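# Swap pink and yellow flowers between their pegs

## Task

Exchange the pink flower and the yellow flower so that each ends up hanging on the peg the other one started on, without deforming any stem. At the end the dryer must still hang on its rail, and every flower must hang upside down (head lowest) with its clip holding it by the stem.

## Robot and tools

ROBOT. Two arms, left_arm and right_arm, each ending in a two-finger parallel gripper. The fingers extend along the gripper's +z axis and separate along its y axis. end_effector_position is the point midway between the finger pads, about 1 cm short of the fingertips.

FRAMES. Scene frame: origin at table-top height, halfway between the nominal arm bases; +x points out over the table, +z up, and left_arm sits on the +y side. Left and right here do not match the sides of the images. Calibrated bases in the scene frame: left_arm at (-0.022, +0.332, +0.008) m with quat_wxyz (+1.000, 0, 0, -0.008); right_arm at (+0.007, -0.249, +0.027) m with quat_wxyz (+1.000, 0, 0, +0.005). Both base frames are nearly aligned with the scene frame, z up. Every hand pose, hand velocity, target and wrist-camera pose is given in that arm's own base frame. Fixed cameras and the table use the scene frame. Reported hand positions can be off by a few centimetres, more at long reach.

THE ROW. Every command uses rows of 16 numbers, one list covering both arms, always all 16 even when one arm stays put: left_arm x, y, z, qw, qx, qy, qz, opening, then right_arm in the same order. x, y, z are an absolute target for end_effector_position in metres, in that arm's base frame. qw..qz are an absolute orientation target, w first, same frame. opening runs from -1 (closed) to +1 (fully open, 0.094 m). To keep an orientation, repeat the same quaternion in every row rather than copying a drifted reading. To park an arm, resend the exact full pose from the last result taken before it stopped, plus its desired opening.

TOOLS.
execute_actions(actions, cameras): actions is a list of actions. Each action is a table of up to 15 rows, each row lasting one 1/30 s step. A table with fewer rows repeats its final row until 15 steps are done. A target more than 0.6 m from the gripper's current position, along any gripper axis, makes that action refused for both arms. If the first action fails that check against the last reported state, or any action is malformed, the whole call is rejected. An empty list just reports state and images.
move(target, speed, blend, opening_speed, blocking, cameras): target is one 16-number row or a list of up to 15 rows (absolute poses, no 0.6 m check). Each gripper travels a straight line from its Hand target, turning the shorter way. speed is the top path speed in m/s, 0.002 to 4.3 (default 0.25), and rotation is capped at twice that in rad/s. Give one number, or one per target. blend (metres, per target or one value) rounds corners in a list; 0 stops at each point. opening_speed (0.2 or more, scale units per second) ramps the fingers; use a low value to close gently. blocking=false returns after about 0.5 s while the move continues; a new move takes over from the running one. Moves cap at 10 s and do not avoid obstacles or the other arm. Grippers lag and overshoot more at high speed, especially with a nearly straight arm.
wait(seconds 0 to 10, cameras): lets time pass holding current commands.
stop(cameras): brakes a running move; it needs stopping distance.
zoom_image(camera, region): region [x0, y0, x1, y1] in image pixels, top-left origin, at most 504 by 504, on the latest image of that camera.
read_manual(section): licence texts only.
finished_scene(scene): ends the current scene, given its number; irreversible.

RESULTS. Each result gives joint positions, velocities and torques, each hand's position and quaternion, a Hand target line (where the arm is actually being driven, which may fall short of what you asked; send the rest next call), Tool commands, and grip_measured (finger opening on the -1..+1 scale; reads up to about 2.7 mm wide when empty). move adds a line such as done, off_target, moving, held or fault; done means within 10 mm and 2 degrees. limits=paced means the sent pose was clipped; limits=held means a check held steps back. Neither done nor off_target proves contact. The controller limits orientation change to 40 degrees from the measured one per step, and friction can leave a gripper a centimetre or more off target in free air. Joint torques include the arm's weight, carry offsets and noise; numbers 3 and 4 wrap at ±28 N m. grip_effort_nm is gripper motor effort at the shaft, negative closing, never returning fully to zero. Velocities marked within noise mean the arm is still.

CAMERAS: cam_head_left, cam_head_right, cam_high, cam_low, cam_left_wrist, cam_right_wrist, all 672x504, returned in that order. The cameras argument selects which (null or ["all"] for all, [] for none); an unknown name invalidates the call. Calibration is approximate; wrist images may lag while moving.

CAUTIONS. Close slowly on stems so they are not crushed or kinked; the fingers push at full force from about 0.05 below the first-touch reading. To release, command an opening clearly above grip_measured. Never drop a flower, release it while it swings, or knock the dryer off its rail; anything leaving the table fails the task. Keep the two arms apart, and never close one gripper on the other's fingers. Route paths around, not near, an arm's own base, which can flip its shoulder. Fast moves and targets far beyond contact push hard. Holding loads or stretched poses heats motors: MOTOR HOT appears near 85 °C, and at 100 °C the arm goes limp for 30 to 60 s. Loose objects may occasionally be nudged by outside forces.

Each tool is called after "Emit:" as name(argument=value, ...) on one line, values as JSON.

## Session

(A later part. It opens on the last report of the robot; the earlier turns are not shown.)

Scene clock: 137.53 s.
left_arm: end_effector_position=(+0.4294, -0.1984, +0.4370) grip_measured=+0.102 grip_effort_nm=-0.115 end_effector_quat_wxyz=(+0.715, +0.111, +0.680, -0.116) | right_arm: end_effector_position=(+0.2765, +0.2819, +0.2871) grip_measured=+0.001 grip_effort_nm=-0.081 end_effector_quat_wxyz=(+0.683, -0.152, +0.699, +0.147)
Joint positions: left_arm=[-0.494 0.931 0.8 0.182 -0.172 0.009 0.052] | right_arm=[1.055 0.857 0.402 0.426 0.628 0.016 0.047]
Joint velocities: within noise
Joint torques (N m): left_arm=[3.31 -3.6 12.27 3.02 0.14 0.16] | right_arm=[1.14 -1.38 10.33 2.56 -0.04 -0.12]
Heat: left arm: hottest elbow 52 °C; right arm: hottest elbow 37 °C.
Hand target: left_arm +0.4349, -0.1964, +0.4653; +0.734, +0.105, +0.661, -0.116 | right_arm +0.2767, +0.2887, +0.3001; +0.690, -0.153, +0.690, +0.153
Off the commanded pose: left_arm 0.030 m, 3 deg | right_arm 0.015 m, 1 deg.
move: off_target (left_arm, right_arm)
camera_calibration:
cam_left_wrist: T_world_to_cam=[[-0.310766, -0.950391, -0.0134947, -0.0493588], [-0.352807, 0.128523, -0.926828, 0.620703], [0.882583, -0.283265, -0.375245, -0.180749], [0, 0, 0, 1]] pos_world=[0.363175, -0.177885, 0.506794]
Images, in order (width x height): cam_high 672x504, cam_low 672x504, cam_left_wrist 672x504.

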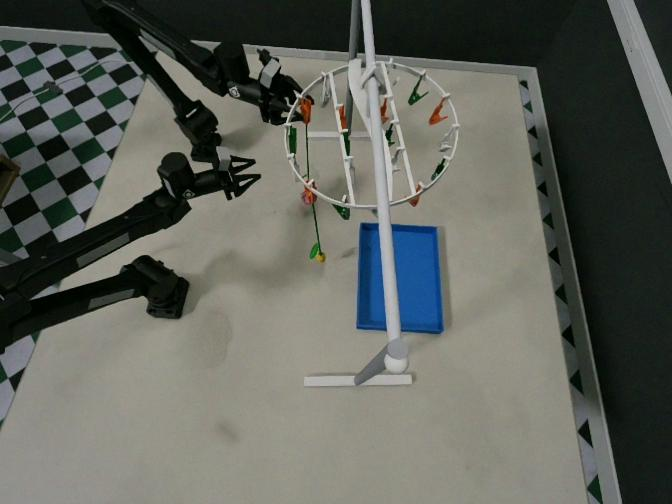

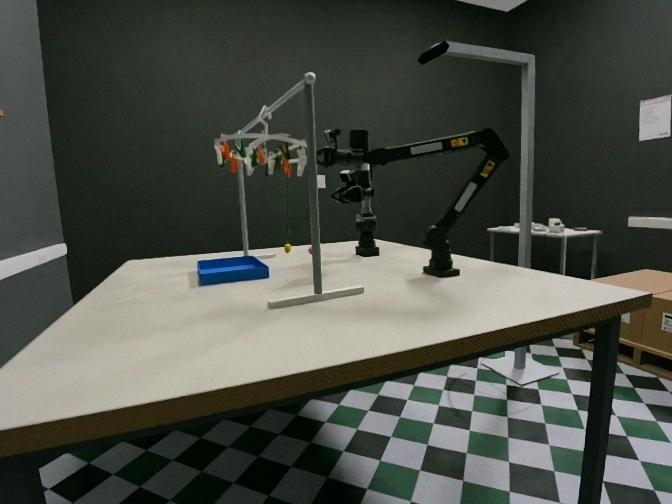

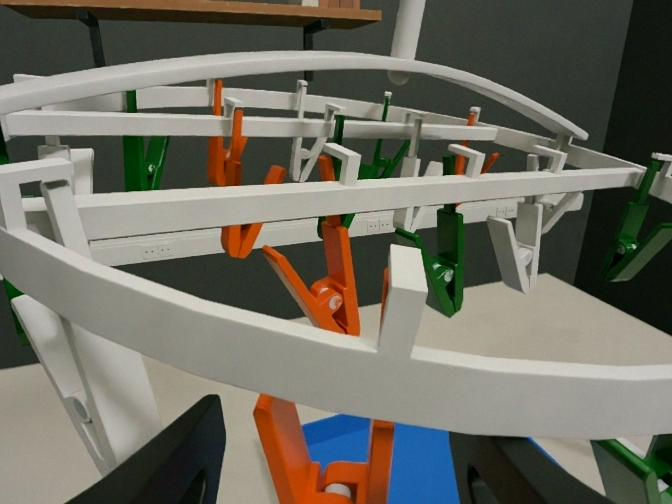

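Emit:
move(target=[0.4365, -0.197, 0.455, 0.734, 0.1046, 0.6609, -0.1162, 0.1, 0.277, 0.289, 0.30, 0.6903, -0.153, 0.6903, 0.153, 0], cameras=["cam_left_wrist"], speed=0.1)

Scene clock: 141.70 s.
left_arm: end_effector_position=(+0.4307, -0.1991, +0.4415) grip_measured=+0.102 grip_effort_nm=-0.120 end_effector_quat_wxyz=(+0.723, +0.108, +0.672, -0.119) | right_arm: end_effector_position=(+0.2765, +0.2819, +0.2871) grip_measured=+0.001 grip_effort_nm=-0.085 end_effector_quat_wxyz=(+0.683, -0.152, +0.699, +0.147)
Joint positions: left_arm=[-0.494 0.937 0.8 0.212 -0.171 0.009 0.052] | right_arm=[1.055 0.857 0.402 0.426 0.628 0.016 0.047]
Joint velocities: within noise
Joint torques (N m): left_arm=[3.31 -3.55 10.61 2.99 0.14 0.16] | right_arm=[1.08 -1.14 10.35 2.56 -0.06 -0.12]
Heat: left arm: hottest elbow 52 °C; right arm: hottest elbow 37 °C.
Hand target: left_arm +0.4361, -0.1968, +0.4548; +0.734, +0.105, +0.661, -0.116 | right_arm +0.2767, +0.2887, +0.3001; +0.690, -0.153, +0.690, +0.153
Off the commanded pose: left_arm 0.015 m, 2 deg | right_arm 0.015 m, 1 deg.
move: off_target (left_arm, right_arm)
camera_calibration:
cam_left_wrist: T_world_to_cam=[[-0.310821, -0.950423, -0.00928367, -0.051324], [-0.333077, 0.118065, -0.935479, 0.618647], [0.890197, -0.287674, -0.353261, -0.194197], [0, 0, 0, 1]] pos_world=[0.362978, -0.177686, 0.509652]
Images, in order (width x height): cam_left_wrist 672x504.

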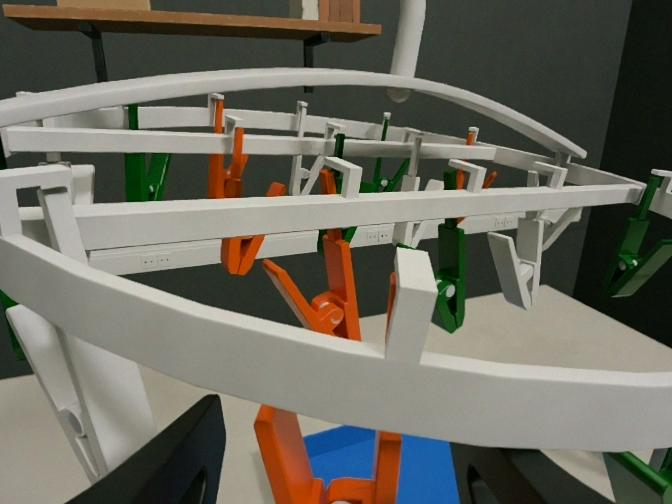

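Emit:
move(target=[0.434, -0.197, 0.437, 0.7254, 0.1079, 0.6703, -0.1149, 0.1, 0.277, 0.289, 0.30, 0.6903, -0.153, 0.6903, 0.153, 0], cameras=["cam_left_wrist"], speed=0.1)

Scene clock: 144.20 s.
left_arm: end_effector_position=(+0.4302, -0.1988, +0.4343) grip_measured=+0.102 grip_effort_nm=-0.115 end_effector_quat_wxyz=(+0.720, +0.109, +0.675, -0.118) | right_arm: end_effector_position=(+0.2765, +0.2819, +0.2871) grip_measured=+0.001 grip_effort_nm=-0.081 end_effector_quat_wxyz=(+0.683, -0.152, +0.699, +0.147)
Joint positions: left_arm=[-0.494 0.937 0.787 0.215 -0.171 0.009 0.052] | right_arm=[1.055 0.857 0.402 0.426 0.628 0.016 0.047]
Joint velocities: within noise
Joint torques (N m): left_arm=[3.14 -3.78 9.29 2.95 0.14 0.13] | right_arm=[1.08 -1.32 10.25 2.54 -0.05 -0.12]
Heat: left arm: hottest elbow 51 °C; right arm: hottest elbow 37 °C.
Hand target: left_arm +0.4339, -0.1970, +0.4370; +0.725, +0.108, +0.670, -0.115 | right_arm +0.2767, +0.2887, +0.3001; +0.690, -0.153, +0.690, +0.153
Off the commanded pose: left_arm 0.005 m, 1 deg | right_arm 0.015 m, 1 deg.
move: off_target (right_arm)
camera_calibration:
cam_left_wrist: T_world_to_cam=[[-0.310958, -0.950361, -0.0109353, -0.0505559], [-0.340905, 0.122269, -0.932113, 0.614522], [0.88718, -0.28612, -0.362003, -0.190834], [0, 0, 0, 1]] pos_world=[0.363077, -0.177785, 0.503169]
Images, in order (width x height): cam_left_wrist 672x504.

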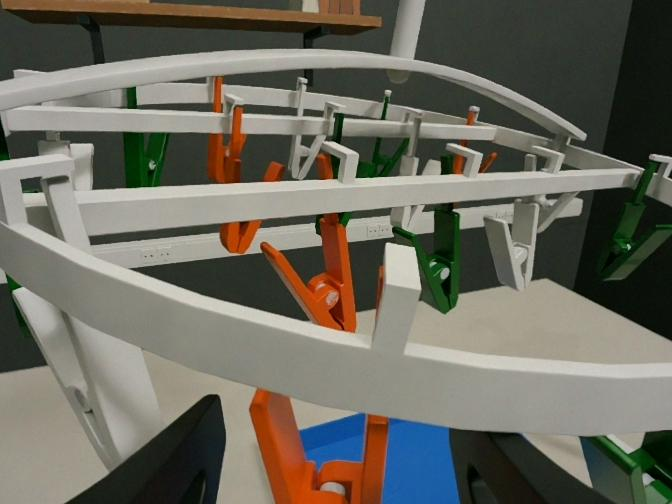

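Emit:
move(target=[0.434, -0.197, 0.437, 0.7254, 0.1079, 0.6703, -0.1149, 0.1, 0.327, 0.313, 0.302, 0.6903, -0.153, 0.6903, 0.153, 0], cameras=["cam_right_wrist","cam_head_left"], speed=0.15)

Scene clock: 148.73 s.
left_arm: end_effector_position=(+0.4302, -0.1988, +0.4343) grip_measured=+0.102 grip_effort_nm=-0.110 end_effector_quat_wxyz=(+0.720, +0.109, +0.675, -0.118) | right_arm: end_effector_position=(+0.3151, +0.3035, +0.2727) grip_measured=+0.001 grip_effort_nm=-0.081 end_effector_quat_wxyz=(+0.673, -0.164, +0.706, +0.146)
Joint positions: left_arm=[-0.494 0.937 0.787 0.215 -0.171 0.009 0.052] | right_arm=[0.965 1.023 0.462 0.501 0.521 0.015 0.047]
Joint velocities: within noise
Joint torques (N m): left_arm=[3.14 -3.72 9.29 2.96 0.14 0.14] | right_arm=[-0.15 -3.37 12.3 2.56 -0.05 -0.11]
Heat: left arm: hottest elbow 52 °C; right arm: hottest elbow 38 °C.
Hand target: left_arm +0.4339, -0.1970, +0.4370; +0.725, +0.108, +0.670, -0.115 | right_arm +0.3254, +0.3114, +0.3019; +0.690, -0.153, +0.690, +0.153
Off the commanded pose: left_arm 0.005 m, 1 deg | right_arm 0.033 m, 3 deg.
move: off_target (right_arm)
camera_calibration:
cam_right_wrist: T_world_to_cam=[[0.43467, -0.900296, 0.02301, 0.128973], [-0.407015, -0.219173, -0.886737, 0.477758], [0.803369, 0.376072, -0.461701, -0.154542], [0, 0, 0, 1]] pos_world=[0.262547, 0.278945, 0.349326]
Images, in order (width x height): cam_head_left 672x504, cam_right_wrist 672x504.

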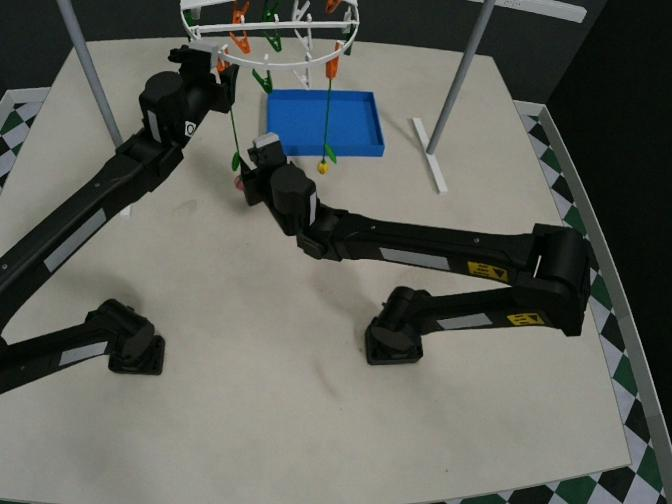

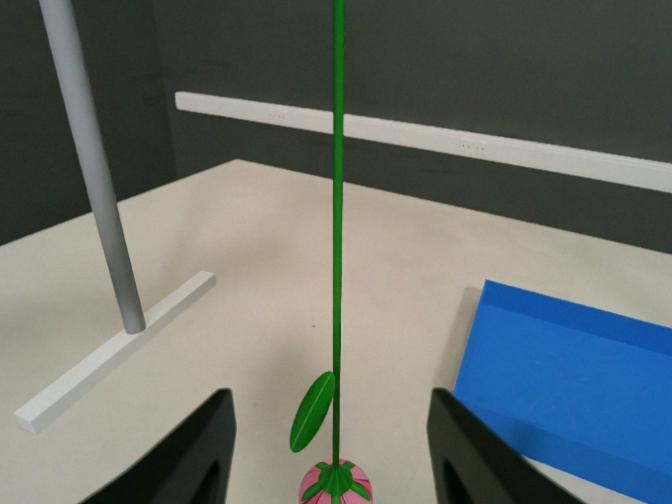

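Emit:
move(target=[0.434, -0.197, 0.437, 0.7254, 0.1079, 0.6703, -0.1149, 0.1, 0.385, 0.342, 0.315, 0.6903, -0.153, 0.6903, 0.153, 0], cameras=["cam_right_wrist","cam_head_left","cam_high"], speed=0.1)

Scene clock: 155.60 s.
left_arm: end_effector_position=(+0.4302, -0.1988, +0.4343) grip_measured=+0.102 grip_effort_nm=-0.115 end_effector_quat_wxyz=(+0.720, +0.109, +0.675, -0.118) | right_arm: end_effector_position=(+0.3711, +0.3330, +0.2871) grip_measured=+0.001 grip_effort_nm=-0.081 end_effector_quat_wxyz=(+0.672, -0.163, +0.707, +0.148)
Joint positions: left_arm=[-0.494 0.937 0.787 0.215 -0.171 0.009 0.052] | right_arm=[0.878 1.185 0.613 0.514 0.434 0.015 0.047]
Joint velocities: within noise
Joint torques (N m): left_arm=[3.14 -3.72 9.29 2.96 0.14 0.14] | right_arm=[-0.21 -6.18 12.3 2.63 -0.04 -0.11]
Heat: left arm: hottest elbow 53 °C; right arm: hottest elbow 38 °C.
Hand target: left_arm +0.4339, -0.1970, +0.4370; +0.725, +0.108, +0.670, -0.115 | right_arm +0.3833, +0.3405, +0.3148; +0.690, -0.153, +0.690, +0.153
Off the commanded pose: left_arm 0.005 m, 1 deg | right_arm 0.032 m, 3 deg.
move: off_target (right_arm)
camera_calibration:
cam_right_wrist: T_world_to_cam=[[0.434651, -0.900422, 0.0178542, 0.132242], [-0.409297, -0.215157, -0.88667, 0.519218], [0.802218, 0.378084, -0.462059, -0.204074], [0, 0, 0, 1]] pos_world=[0.318747, 0.307945, 0.363719]
Images, in order (width x height): cam_head_left 672x504, cam_high 672x504, cam_right_wrist 672x504.

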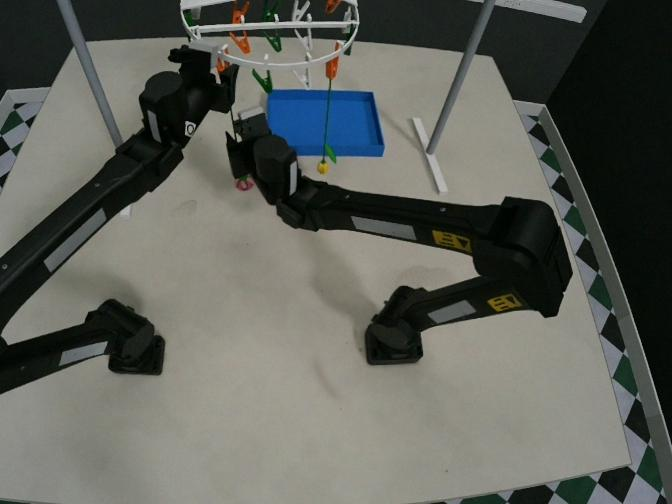

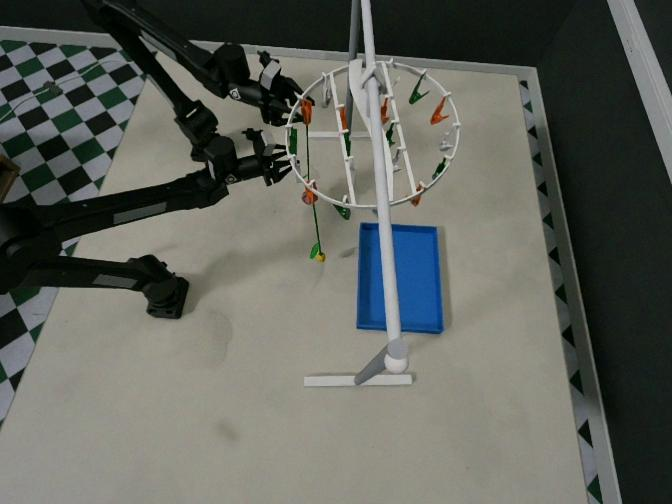

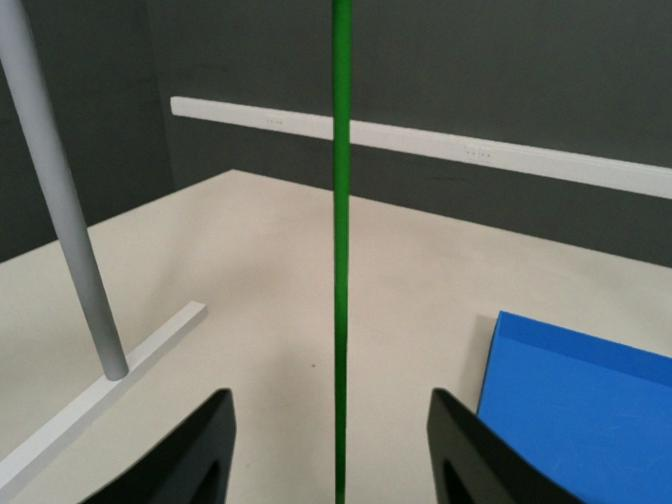

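Emit:
zoom_image(camera="cam_right_wrist", region=[220, 180, 450, 504])

Scaled by 1.556 from the camera's 672x504 image, which has a finer 960x720 frame.

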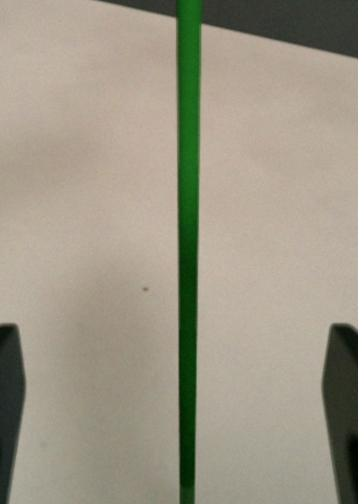

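Emit:
move(target=[0.434, -0.197, 0.437, 0.7254, 0.1079, 0.6703, -0.1149, 0.1, 0.412, 0.356, 0.316, 0.6903, -0.153, 0.6903, 0.153, 0], cameras=["cam_right_wrist","cam_high","cam_left_wrist"], speed=0.08)

Emit:
zoom_image(camera="cam_right_wrist", region=[220, 180, 450, 504])

Emit:
zoom_image(camera="cam_high", region=[240, 60, 360, 200])

Scene clock: 165.93 s.
left_arm: end_effector_position=(+0.4302, -0.1988, +0.4343) grip_measured=+0.102 grip_effort_nm=-0.115 end_effector_quat_wxyz=(+0.720, +0.109, +0.675, -0.118) | right_arm: end_effector_position=(+0.3974, +0.3471, +0.2881) grip_measured=+0.001 grip_effort_nm=-0.076 end_effector_quat_wxyz=(+0.672, -0.162, +0.707, +0.148)
Joint positions: left_arm=[-0.494 0.937 0.787 0.215 -0.171 0.009 0.052] | right_arm=[0.847 1.265 0.682 0.525 0.404 0.015 0.047]
Joint velocities: within noise
Joint torques (N m): left_arm=[3.08 -3.78 9.26 2.95 0.13 0.13] | right_arm=[-0.03 -7.88 12.33 2.7 -0.06 -0.11]
Heat: left arm: hottest elbow 53 °C; right arm: hottest elbow 38 °C.
Hand target: left_arm +0.4339, -0.1970, +0.4370; +0.725, +0.108, +0.670, -0.115 | right_arm +0.4103, +0.3545, +0.3160; +0.690, -0.153, +0.690, +0.153
Off the commanded pose: left_arm 0.005 m, 1 deg | right_arm 0.033 m, 3 deg.
move: off_target (right_arm)
camera_calibration:
cam_left_wrist: T_world_to_cam=[[-0.310958, -0.950361, -0.0109353, -0.0505559], [-0.340905, 0.122269, -0.932113, 0.614522], [0.88718, -0.28612, -0.362003, -0.190834], [0, 0, 0, 1]] pos_world=[0.363077, -0.177785, 0.503169]
cam_right_wrist: T_world_to_cam=[[0.434246, -0.900642, 0.0165649, 0.134213], [-0.41094, -0.214433, -0.886085, 0.53426], [0.801598, 0.377972, -0.463226, -0.229392], [0, 0, 0, 1]] pos_world=[0.345147, 0.322144, 0.364917]
Images, in order (width x height): cam_high 672x504, cam_left_wrist 672x504, cam_right_wrist 672x504.

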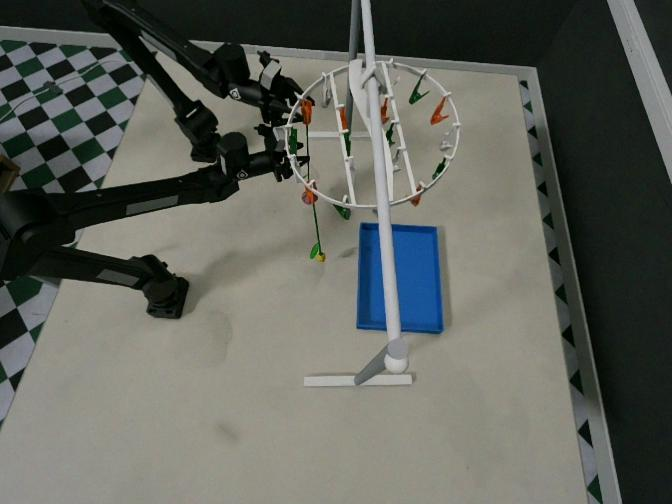

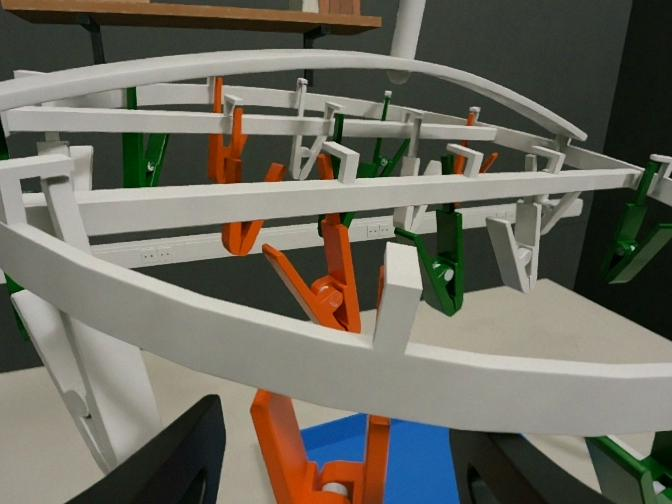

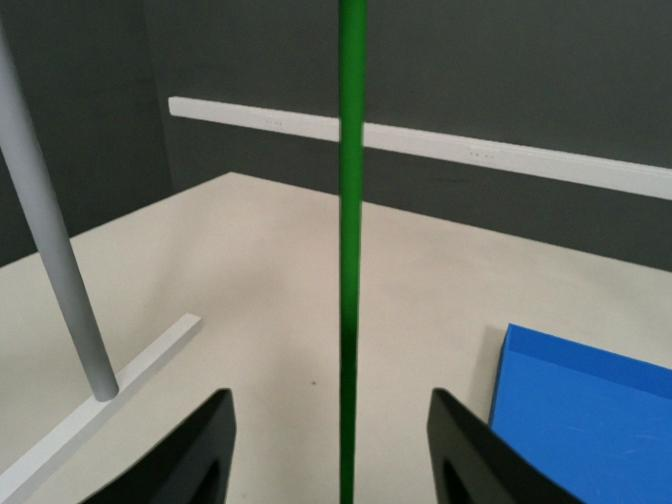

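Scaled by 1.556 from the camera's 672x504 image, which has a finer 960x720 frame.

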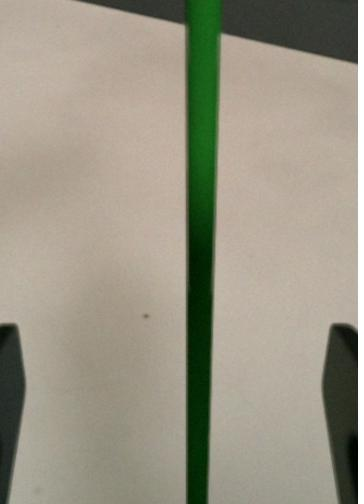

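Scaled by 3.600 from the camera's 672x504 image, which has a finer 960x720 frame.

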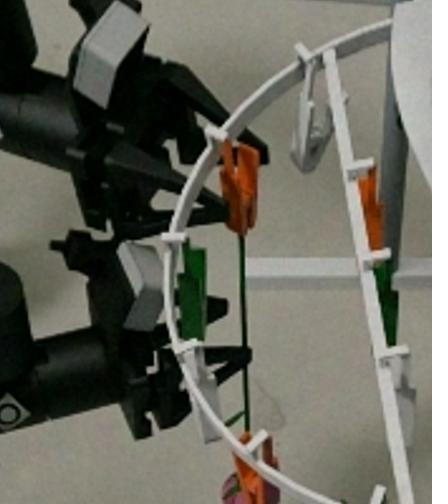

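Emit:
move(target=[0.434, -0.197, 0.437, 0.7254, 0.1079, 0.6703, -0.1149, 0.1, 0.412, 0.356, 0.316, 0.6903, -0.153, 0.6903, 0.153, -0.95], cameras=["cam_right_wrist","cam_left_wrist"], opening_speed=0.4)

Scene clock: 173.20 s.
left_arm: end_effector_position=(+0.4302, -0.1988, +0.4343) grip_measured=+0.102 grip_effort_nm=-0.115 end_effector_quat_wxyz=(+0.720, +0.109, +0.675, -0.118) | right_arm: end_effector_position=(+0.3975, +0.3472, +0.2881) grip_measured=-0.948 grip_effort_nm=-0.076 end_effector_quat_wxyz=(+0.672, -0.162, +0.707, +0.148)
Joint positions: left_arm=[-0.494 0.937 0.787 0.215 -0.171 0.009 0.052] | right_arm=[0.847 1.265 0.682 0.526 0.404 0.015 0.002]
Joint velocities: within noise
Joint torques (N m): left_arm=[3.14 -3.72 9.29 2.95 0.14 0.14] | right_arm=[-0.15 -7.88 12.38 2.65 -0.05 -0.11]
Heat: left arm: hottest elbow 53 °C; right arm: hottest elbow 38 °C.
Hand target: left_arm +0.4339, -0.1970, +0.4370; +0.725, +0.108, +0.670, -0.115 | right_arm +0.4103, +0.3545, +0.3159; +0.690, -0.153, +0.690, +0.153
Off the commanded pose: left_arm 0.005 m, 1 deg | right_arm 0.033 m, 3 deg.
move: off_target (right_arm)
camera_calibration:
cam_left_wrist: T_world_to_cam=[[-0.310958, -0.950361, -0.0109353, -0.0505559], [-0.340905, 0.122269, -0.932113, 0.614522], [0.88718, -0.28612, -0.362003, -0.190834], [0, 0, 0, 1]] pos_world=[0.363077, -0.177785, 0.503169]
cam_right_wrist: T_world_to_cam=[[0.43422, -0.900657, 0.0164175, 0.134237], [-0.410738, -0.214177, -0.886241, 0.534206], [0.801716, 0.37808, -0.462934, -0.229654], [0, 0, 0, 1]] pos_world=[0.345247, 0.322144, 0.364917]
Images, in order (width x height): cam_left_wrist 672x504, cam_right_wrist 672x504.

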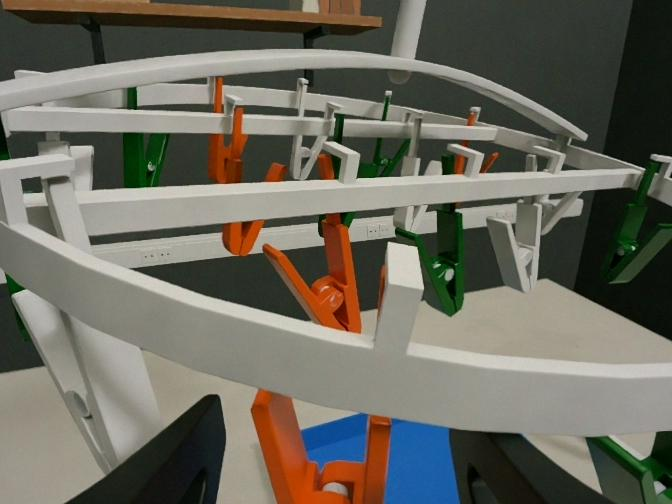

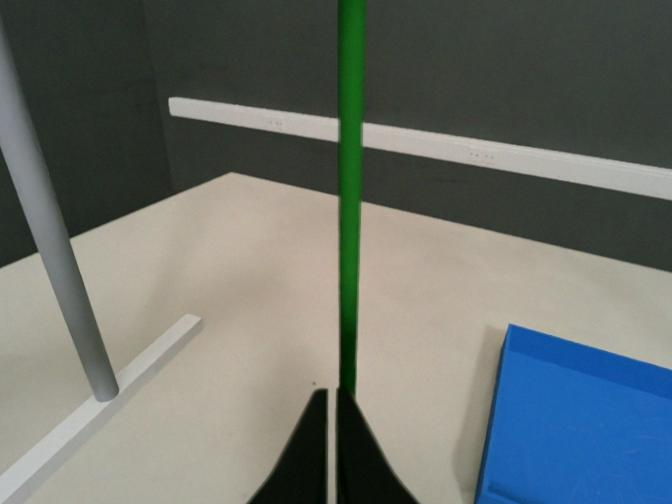

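Emit:
move(target=[[0.434, -0.197, 0.437, 0.7254, 0.1079, 0.6703, -0.1149, 0.1, 0.411, 0.355, 0.316, 0.6903, -0.153, 0.6903, 0.153, -0.2],[0.434, -0.197, 0.437, 0.7254, 0.1079, 0.6703, -0.1149, 0.1, 0.430, 0.361, 0.318, 0.6903, -0.153, 0.6903, 0.153, -0.2]], cameras=["cam_right_wrist","cam_high"], speed=0.08)

Emit:
zoom_image(camera="cam_high", region=[240, 60, 360, 200])

Scene clock: 178.10 s.
left_arm: end_effector_position=(+0.4308, -0.1973, +0.4354) grip_measured=+0.101 grip_effort_nm=-0.105 end_effector_quat_wxyz=(+0.721, +0.107, +0.674, -0.117) | right_arm: end_effector_position=(+0.4140, +0.3511, +0.2877) grip_measured=-0.202 grip_effort_nm=0.071 end_effector_quat_wxyz=(+0.671, -0.162, +0.709, +0.148)
Joint positions: left_arm=[-0.49 0.937 0.787 0.22 -0.171 0.009 0.052] | right_arm=[0.822 1.304 0.717 0.526 0.379 0.015 0.038]
Joint velocities: within noise
Joint torques (N m): left_arm=[2.9 -3.72 9.29 2.74 0.14 0.14] | right_arm=[-0.03 -8.82 12.77 2.56 -0.06 -0.11]
Heat: left arm: hottest elbow 53 °C; right arm: hottest elbow 39 °C.
Hand target: left_arm +0.4340, -0.1970, +0.4370; +0.725, +0.108, +0.670, -0.115 | right_arm +0.4279, +0.3592, +0.3180; +0.690, -0.153, +0.690, +0.153
Off the commanded pose: left_arm 0.004 m, 1 deg | right_arm 0.036 m, 3 deg.
move: off_target (right_arm)
camera_calibration:
cam_right_wrist: T_world_to_cam=[[0.433552, -0.900979, 0.0163913, 0.130994], [-0.413904, -0.215263, -0.884503, 0.542672], [0.800447, 0.376694, -0.466247, -0.242646], [0, 0, 0, 1]] pos_world=[0.362047, 0.326243, 0.364714]
Images, in order (width x height): cam_high 672x504, cam_right_wrist 672x504.

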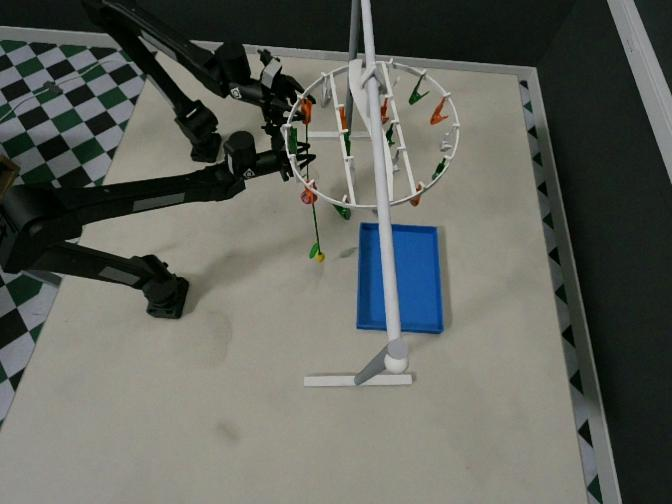

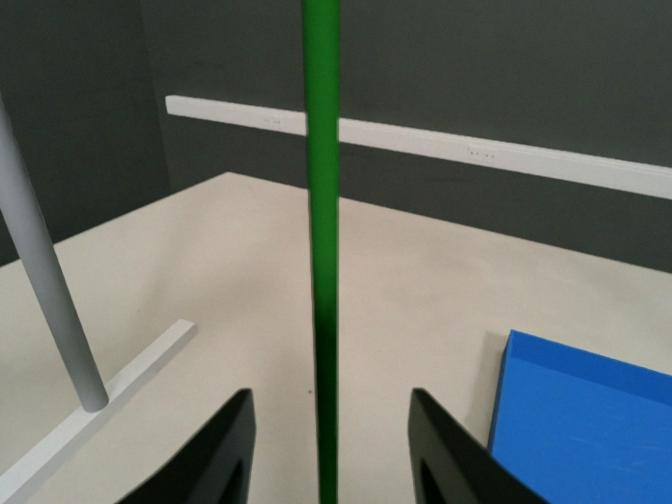

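Scaled by 3.600 from the camera's 672x504 image, which has a finer 960x720 frame.

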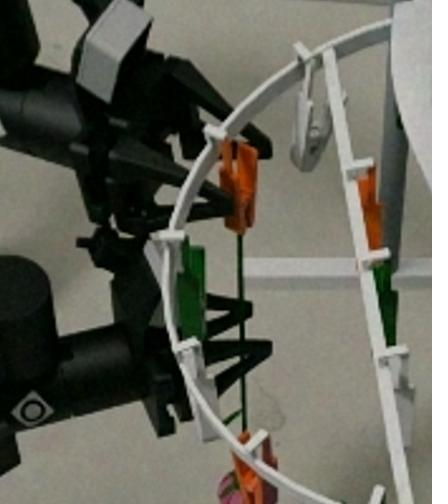

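Emit:
move(target=[0.434, -0.197, 0.437, 0.7254, 0.1079, 0.6703, -0.1149, 0.1, 0.430, 0.361, 0.318, 0.6903, -0.153, 0.6903, 0.153, -0.93], cameras=["cam_right_wrist","cam_left_wrist"], opening_speed=0.4)

Scene clock: 183.87 s.
left_arm: end_effector_position=(+0.4308, -0.1973, +0.4354) grip_measured=+0.101 grip_effort_nm=-0.115 end_effector_quat_wxyz=(+0.721, +0.107, +0.674, -0.117) | right_arm: end_effector_position=(+0.4141, +0.3510, +0.2877) grip_measured=-0.918 grip_effort_nm=-0.383 end_effector_quat_wxyz=(+0.671, -0.162, +0.709, +0.148)
Joint positions: left_arm=[-0.49 0.937 0.787 0.22 -0.171 0.009 0.052] | right_arm=[0.821 1.304 0.717 0.526 0.379 0.015 0.004]
Joint velocities: within noise
Joint torques (N m): left_arm=[2.84 -3.72 9.28 2.77 0.14 0.14] | right_arm=[-0.21 -8.53 12.75 2.66 -0.06 -0.11]
Heat: left arm: hottest elbow 53 °C; right arm: hottest elbow 41 °C.
Hand target: left_arm +0.4340, -0.1970, +0.4370; +0.725, +0.108, +0.670, -0.115 | right_arm +0.4280, +0.3591, +0.3180; +0.690, -0.153, +0.690, +0.153
Off the commanded pose: left_arm 0.004 m, 1 deg | right_arm 0.036 m, 3 deg.
move: off_target (right_arm)
camera_calibration:
cam_left_wrist: T_world_to_cam=[[-0.307674, -0.951437, -0.0101866, -0.0507958], [-0.337475, 0.119129, -0.933766, 0.614214], [0.889634, -0.283857, -0.357739, -0.193029], [0, 0, 0, 1]] pos_world=[0.363378, -0.176293, 0.503961]
cam_right_wrist: T_world_to_cam=[[0.433625, -0.900945, 0.0163491, 0.130839], [-0.413887, -0.215255, -0.884513, 0.542686], [0.800417, 0.37678, -0.466229, -0.242712], [0, 0, 0, 1]] pos_world=[0.362147, 0.326143, 0.364714]
Images, in order (width x height): cam_left_wrist 672x504, cam_right_wrist 672x504.

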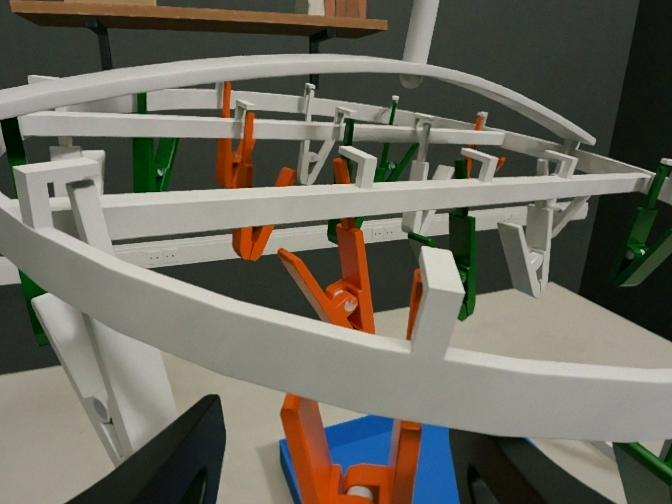

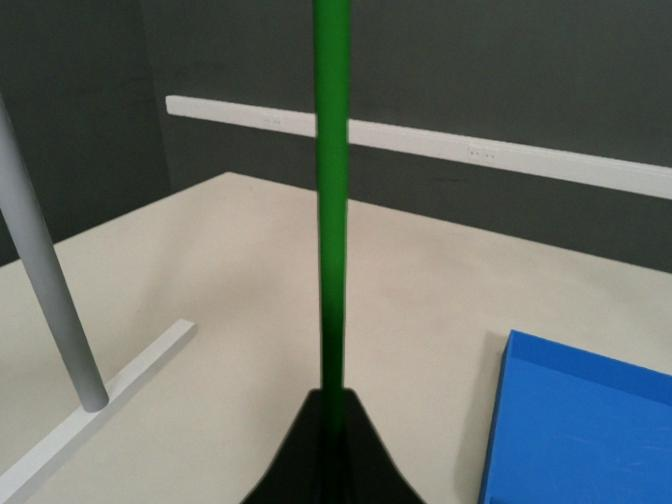

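Emit:
move(target=[0.434, -0.197, 0.437, 0.7254, 0.1079, 0.6703, -0.1149, -0.42, 0.430, 0.361, 0.318, 0.6903, -0.153, 0.6903, 0.153, -0.96], cameras=["cam_right_wrist","cam_left_wrist"], opening_speed=0.4)

Scene clock: 187.50 s.
left_arm: end_effector_position=(+0.4308, -0.1973, +0.4354) grip_measured=-0.418 grip_effort_nm=-0.120 end_effector_quat_wxyz=(+0.721, +0.107, +0.674, -0.117) | right_arm: end_effector_position=(+0.4141, +0.3510, +0.2877) grip_measured=-0.945 grip_effort_nm=-1.038 end_effector_quat_wxyz=(+0.671, -0.162, +0.709, +0.148)
Joint positions: left_arm=[-0.49 0.937 0.787 0.22 -0.171 0.009 0.027] | right_arm=[0.821 1.304 0.717 0.526 0.379 0.015 0.003]
Joint velocities: within noise
Joint torques (N m): left_arm=[2.84 -3.72 9.29 2.76 0.14 0.14] | right_arm=[-0.03 -8.59 12.75 2.62 -0.05 -0.11]
Heat: left arm: hottest elbow 53 °C; right arm: hottest elbow 42 °C.
Hand target: left_arm +0.4340, -0.1970, +0.4370; +0.725, +0.108, +0.670, -0.115 | right_arm +0.4280, +0.3591, +0.3180; +0.690, -0.153, +0.690, +0.153
Off the commanded pose: left_arm 0.004 m, 1 deg | right_arm 0.036 m, 3 deg.
move: off_target (right_arm)
camera_calibration:
cam_left_wrist: T_world_to_cam=[[-0.307674, -0.951437, -0.0101866, -0.0507958], [-0.337475, 0.119129, -0.933766, 0.614214], [0.889634, -0.283857, -0.357739, -0.193029], [0, 0, 0, 1]] pos_world=[0.363378, -0.176293, 0.503961]
cam_right_wrist: T_world_to_cam=[[0.433625, -0.900945, 0.0163491, 0.130839], [-0.413887, -0.215255, -0.884513, 0.542686], [0.800417, 0.37678, -0.466229, -0.242712], [0, 0, 0, 1]] pos_world=[0.362147, 0.326143, 0.364714]
Images, in order (width x height): cam_left_wrist 672x504, cam_right_wrist 672x504.

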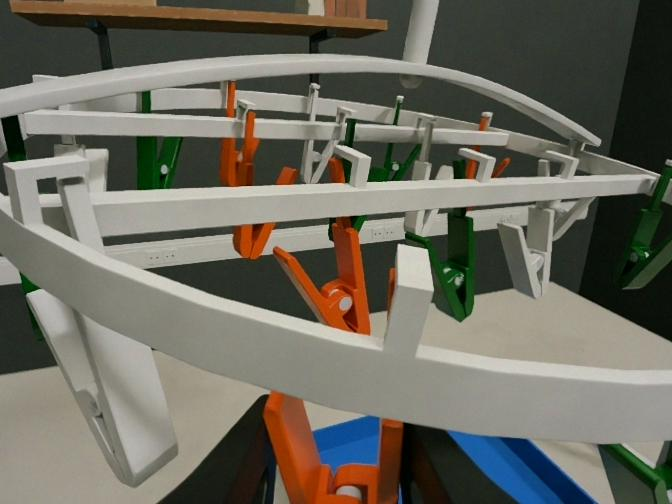

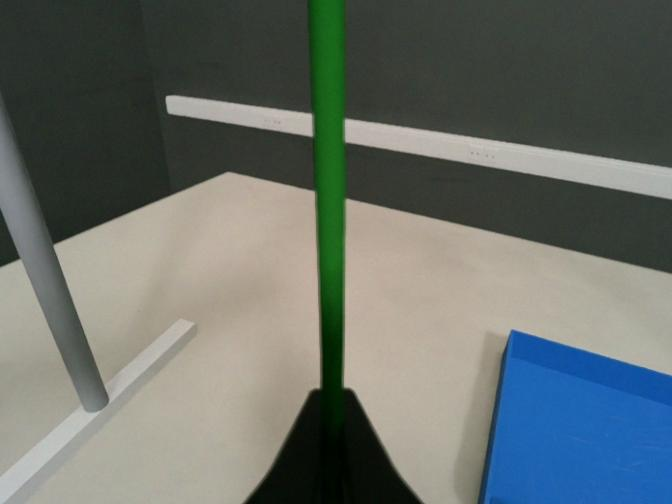

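Emit:
move(target=[0.434, -0.197, 0.437, 0.7254, 0.1079, 0.6703, -0.1149, -0.55, 0.430, 0.361, 0.318, 0.6903, -0.153, 0.6903, 0.153, -0.96], cameras=["cam_right_wrist","cam_left_wrist","cam_high"], opening_speed=0.3)

Emit:
zoom_image(camera="cam_left_wrist", region=[180, 350, 480, 504])

Emit:
zoom_image(camera="cam_high", region=[270, 70, 350, 150])

Scene clock: 191.77 s.
left_arm: end_effector_position=(+0.4308, -0.1973, +0.4354) grip_measured=-0.545 grip_effort_nm=-0.281 end_effector_quat_wxyz=(+0.721, +0.107, +0.674, -0.117) | right_arm: end_effector_position=(+0.4141, +0.3511, +0.2875) grip_measured=-0.945 grip_effort_nm=-1.028 end_effector_quat_wxyz=(+0.671, -0.162, +0.709, +0.148)
Joint positions: left_arm=[-0.49 0.937 0.787 0.22 -0.171 0.009 0.021] | right_arm=[0.821 1.305 0.717 0.526 0.378 0.015 0.003]
Joint velocities: within noise
Joint torques (N m): left_arm=[2.9 -3.66 9.28 2.77 0.14 0.13] | right_arm=[-0.03 -8.82 12.77 2.63 -0.04 -0.11]
Heat: left arm: hottest elbow 53 °C; right arm: hottest elbow 43 °C.
Hand target: left_arm +0.4340, -0.1970, +0.4370; +0.725, +0.108, +0.670, -0.115 | right_arm +0.4280, +0.3591, +0.3179; +0.690, -0.153, +0.690, +0.153
Off the commanded pose: left_arm 0.004 m, 1 deg | right_arm 0.036 m, 3 deg.
move: off_target (right_arm)
camera_calibration:
cam_left_wrist: T_world_to_cam=[[-0.307674, -0.951437, -0.0101866, -0.0507958], [-0.337475, 0.119129, -0.933766, 0.614214], [0.889634, -0.283857, -0.357739, -0.193029], [0, 0, 0, 1]] pos_world=[0.363378, -0.176293, 0.503961]
cam_right_wrist: T_world_to_cam=[[0.434299, -0.900619, 0.016415, 0.130558], [-0.414044, -0.215779, -0.884312, 0.542686], [0.79997, 0.377259, -0.466608, -0.2427], [0, 0, 0, 1]] pos_world=[0.362147, 0.326244, 0.364514]
Images, in order (width x height): cam_high 672x504, cam_left_wrist 672x504, cam_right_wrist 672x504.

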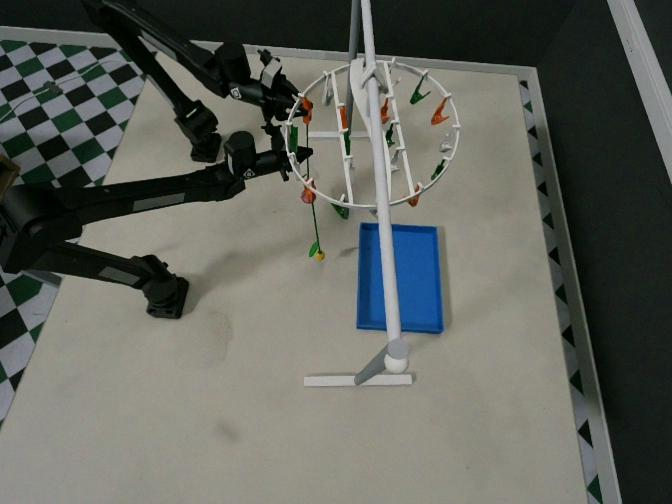

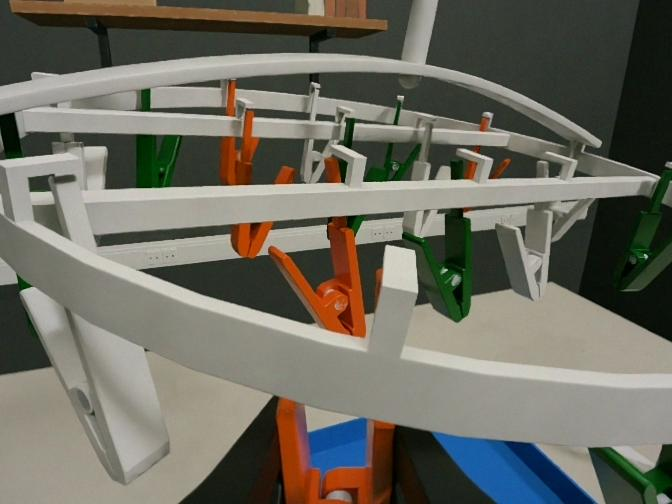

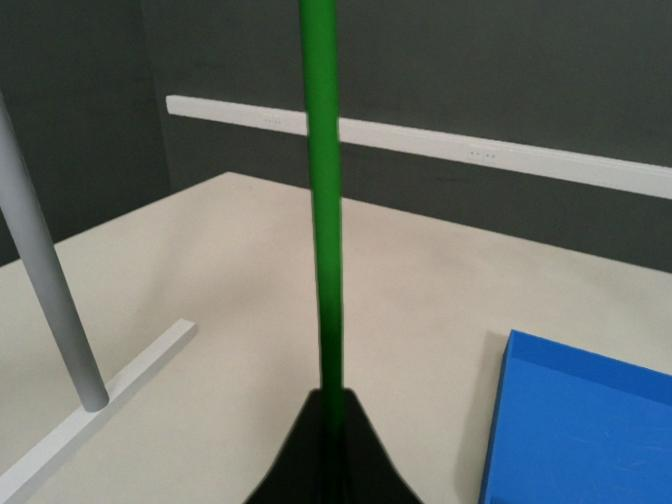

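Scaled by 1.680 from the camera's 672x504 image, which has a finer 960x720 frame.

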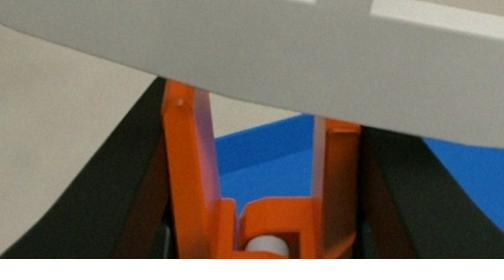

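Scaled by 6.300 from the camera's 672x504 image, which has a finer 960x720 frame.

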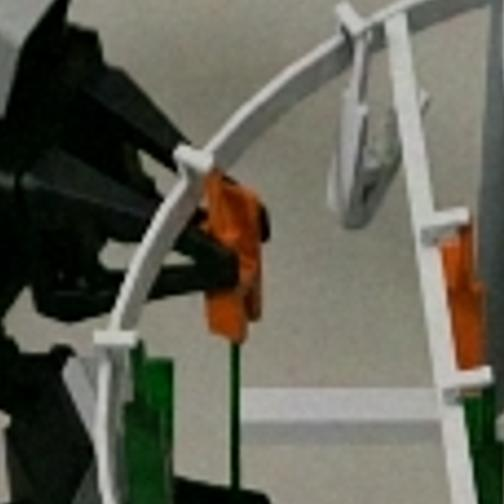

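Emit:
move(target=[0.434, -0.197, 0.437, 0.7254, 0.1079, 0.6703, -0.1149, -0.65, 0.430, 0.361, 0.318, 0.6903, -0.153, 0.6903, 0.153, -0.96], cameras=["cam_left_wrist","cam_high"], opening_speed=0.3)

Emit:
zoom_image(camera="cam_left_wrist", region=[180, 350, 480, 504])

Emit:
zoom_image(camera="cam_high", region=[270, 70, 350, 150])

Scene clock: 194.57 s.
left_arm: end_effector_position=(+0.4308, -0.1973, +0.4354) grip_measured=-0.585 grip_effort_nm=-1.057 end_effector_quat_wxyz=(+0.721, +0.107, +0.674, -0.117) | right_arm: end_effector_position=(+0.4142, +0.3512, +0.2873) grip_measured=-0.945 grip_effort_nm=-1.038 end_effector_quat_wxyz=(+0.670, -0.162, +0.709, +0.148)
Joint positions: left_arm=[-0.49 0.937 0.787 0.22 -0.171 0.009 0.02] | right_arm=[0.821 1.305 0.717 0.526 0.378 0.015 0.003]
Joint velocities: within noise
Joint torques (N m): left_arm=[2.9 -3.72 9.28 2.78 0.14 0.13] | right_arm=[-0.15 -8.7 12.78 2.59 -0.01 -0.11]
Heat: left arm: hottest elbow 53 °C; right arm: hottest elbow 44 °C.
Hand target: left_arm +0.4340, -0.1970, +0.4370; +0.725, +0.108, +0.670, -0.115 | right_arm +0.4280, +0.3591, +0.3179; +0.690, -0.153, +0.690, +0.153
Off the commanded pose: left_arm 0.004 m, 1 deg | right_arm 0.036 m, 3 deg.
move: off_target (right_arm)
camera_calibration:
cam_left_wrist: T_world_to_cam=[[-0.307674, -0.951437, -0.0101866, -0.0507958], [-0.337475, 0.119129, -0.933766, 0.614214], [0.889634, -0.283857, -0.357739, -0.193029], [0, 0, 0, 1]] pos_world=[0.363378, -0.176293, 0.503961]
Images, in order (width x height): cam_high 672x504, cam_left_wrist 672x504.

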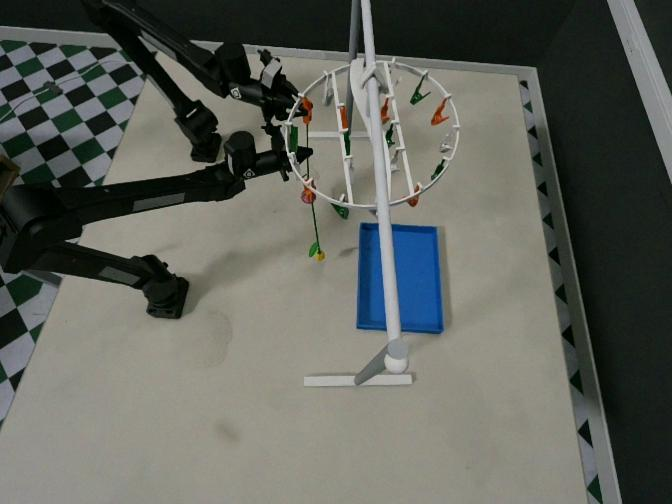

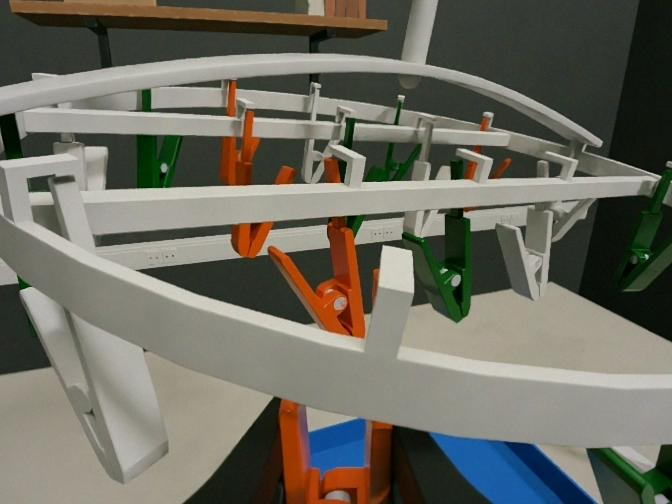

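Scaled by 1.680 from the camera's 672x504 image, which has a finer 960x720 frame.

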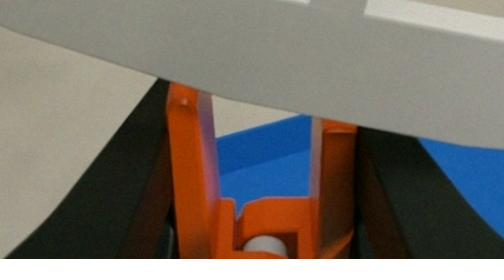

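Scaled by 6.300 from the camera's 672x504 image, which has a finer 960x720 frame.

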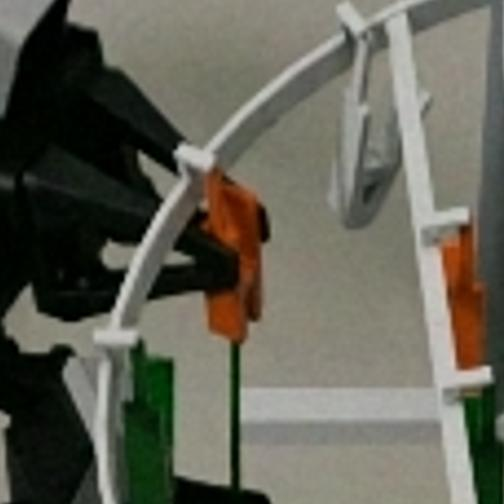

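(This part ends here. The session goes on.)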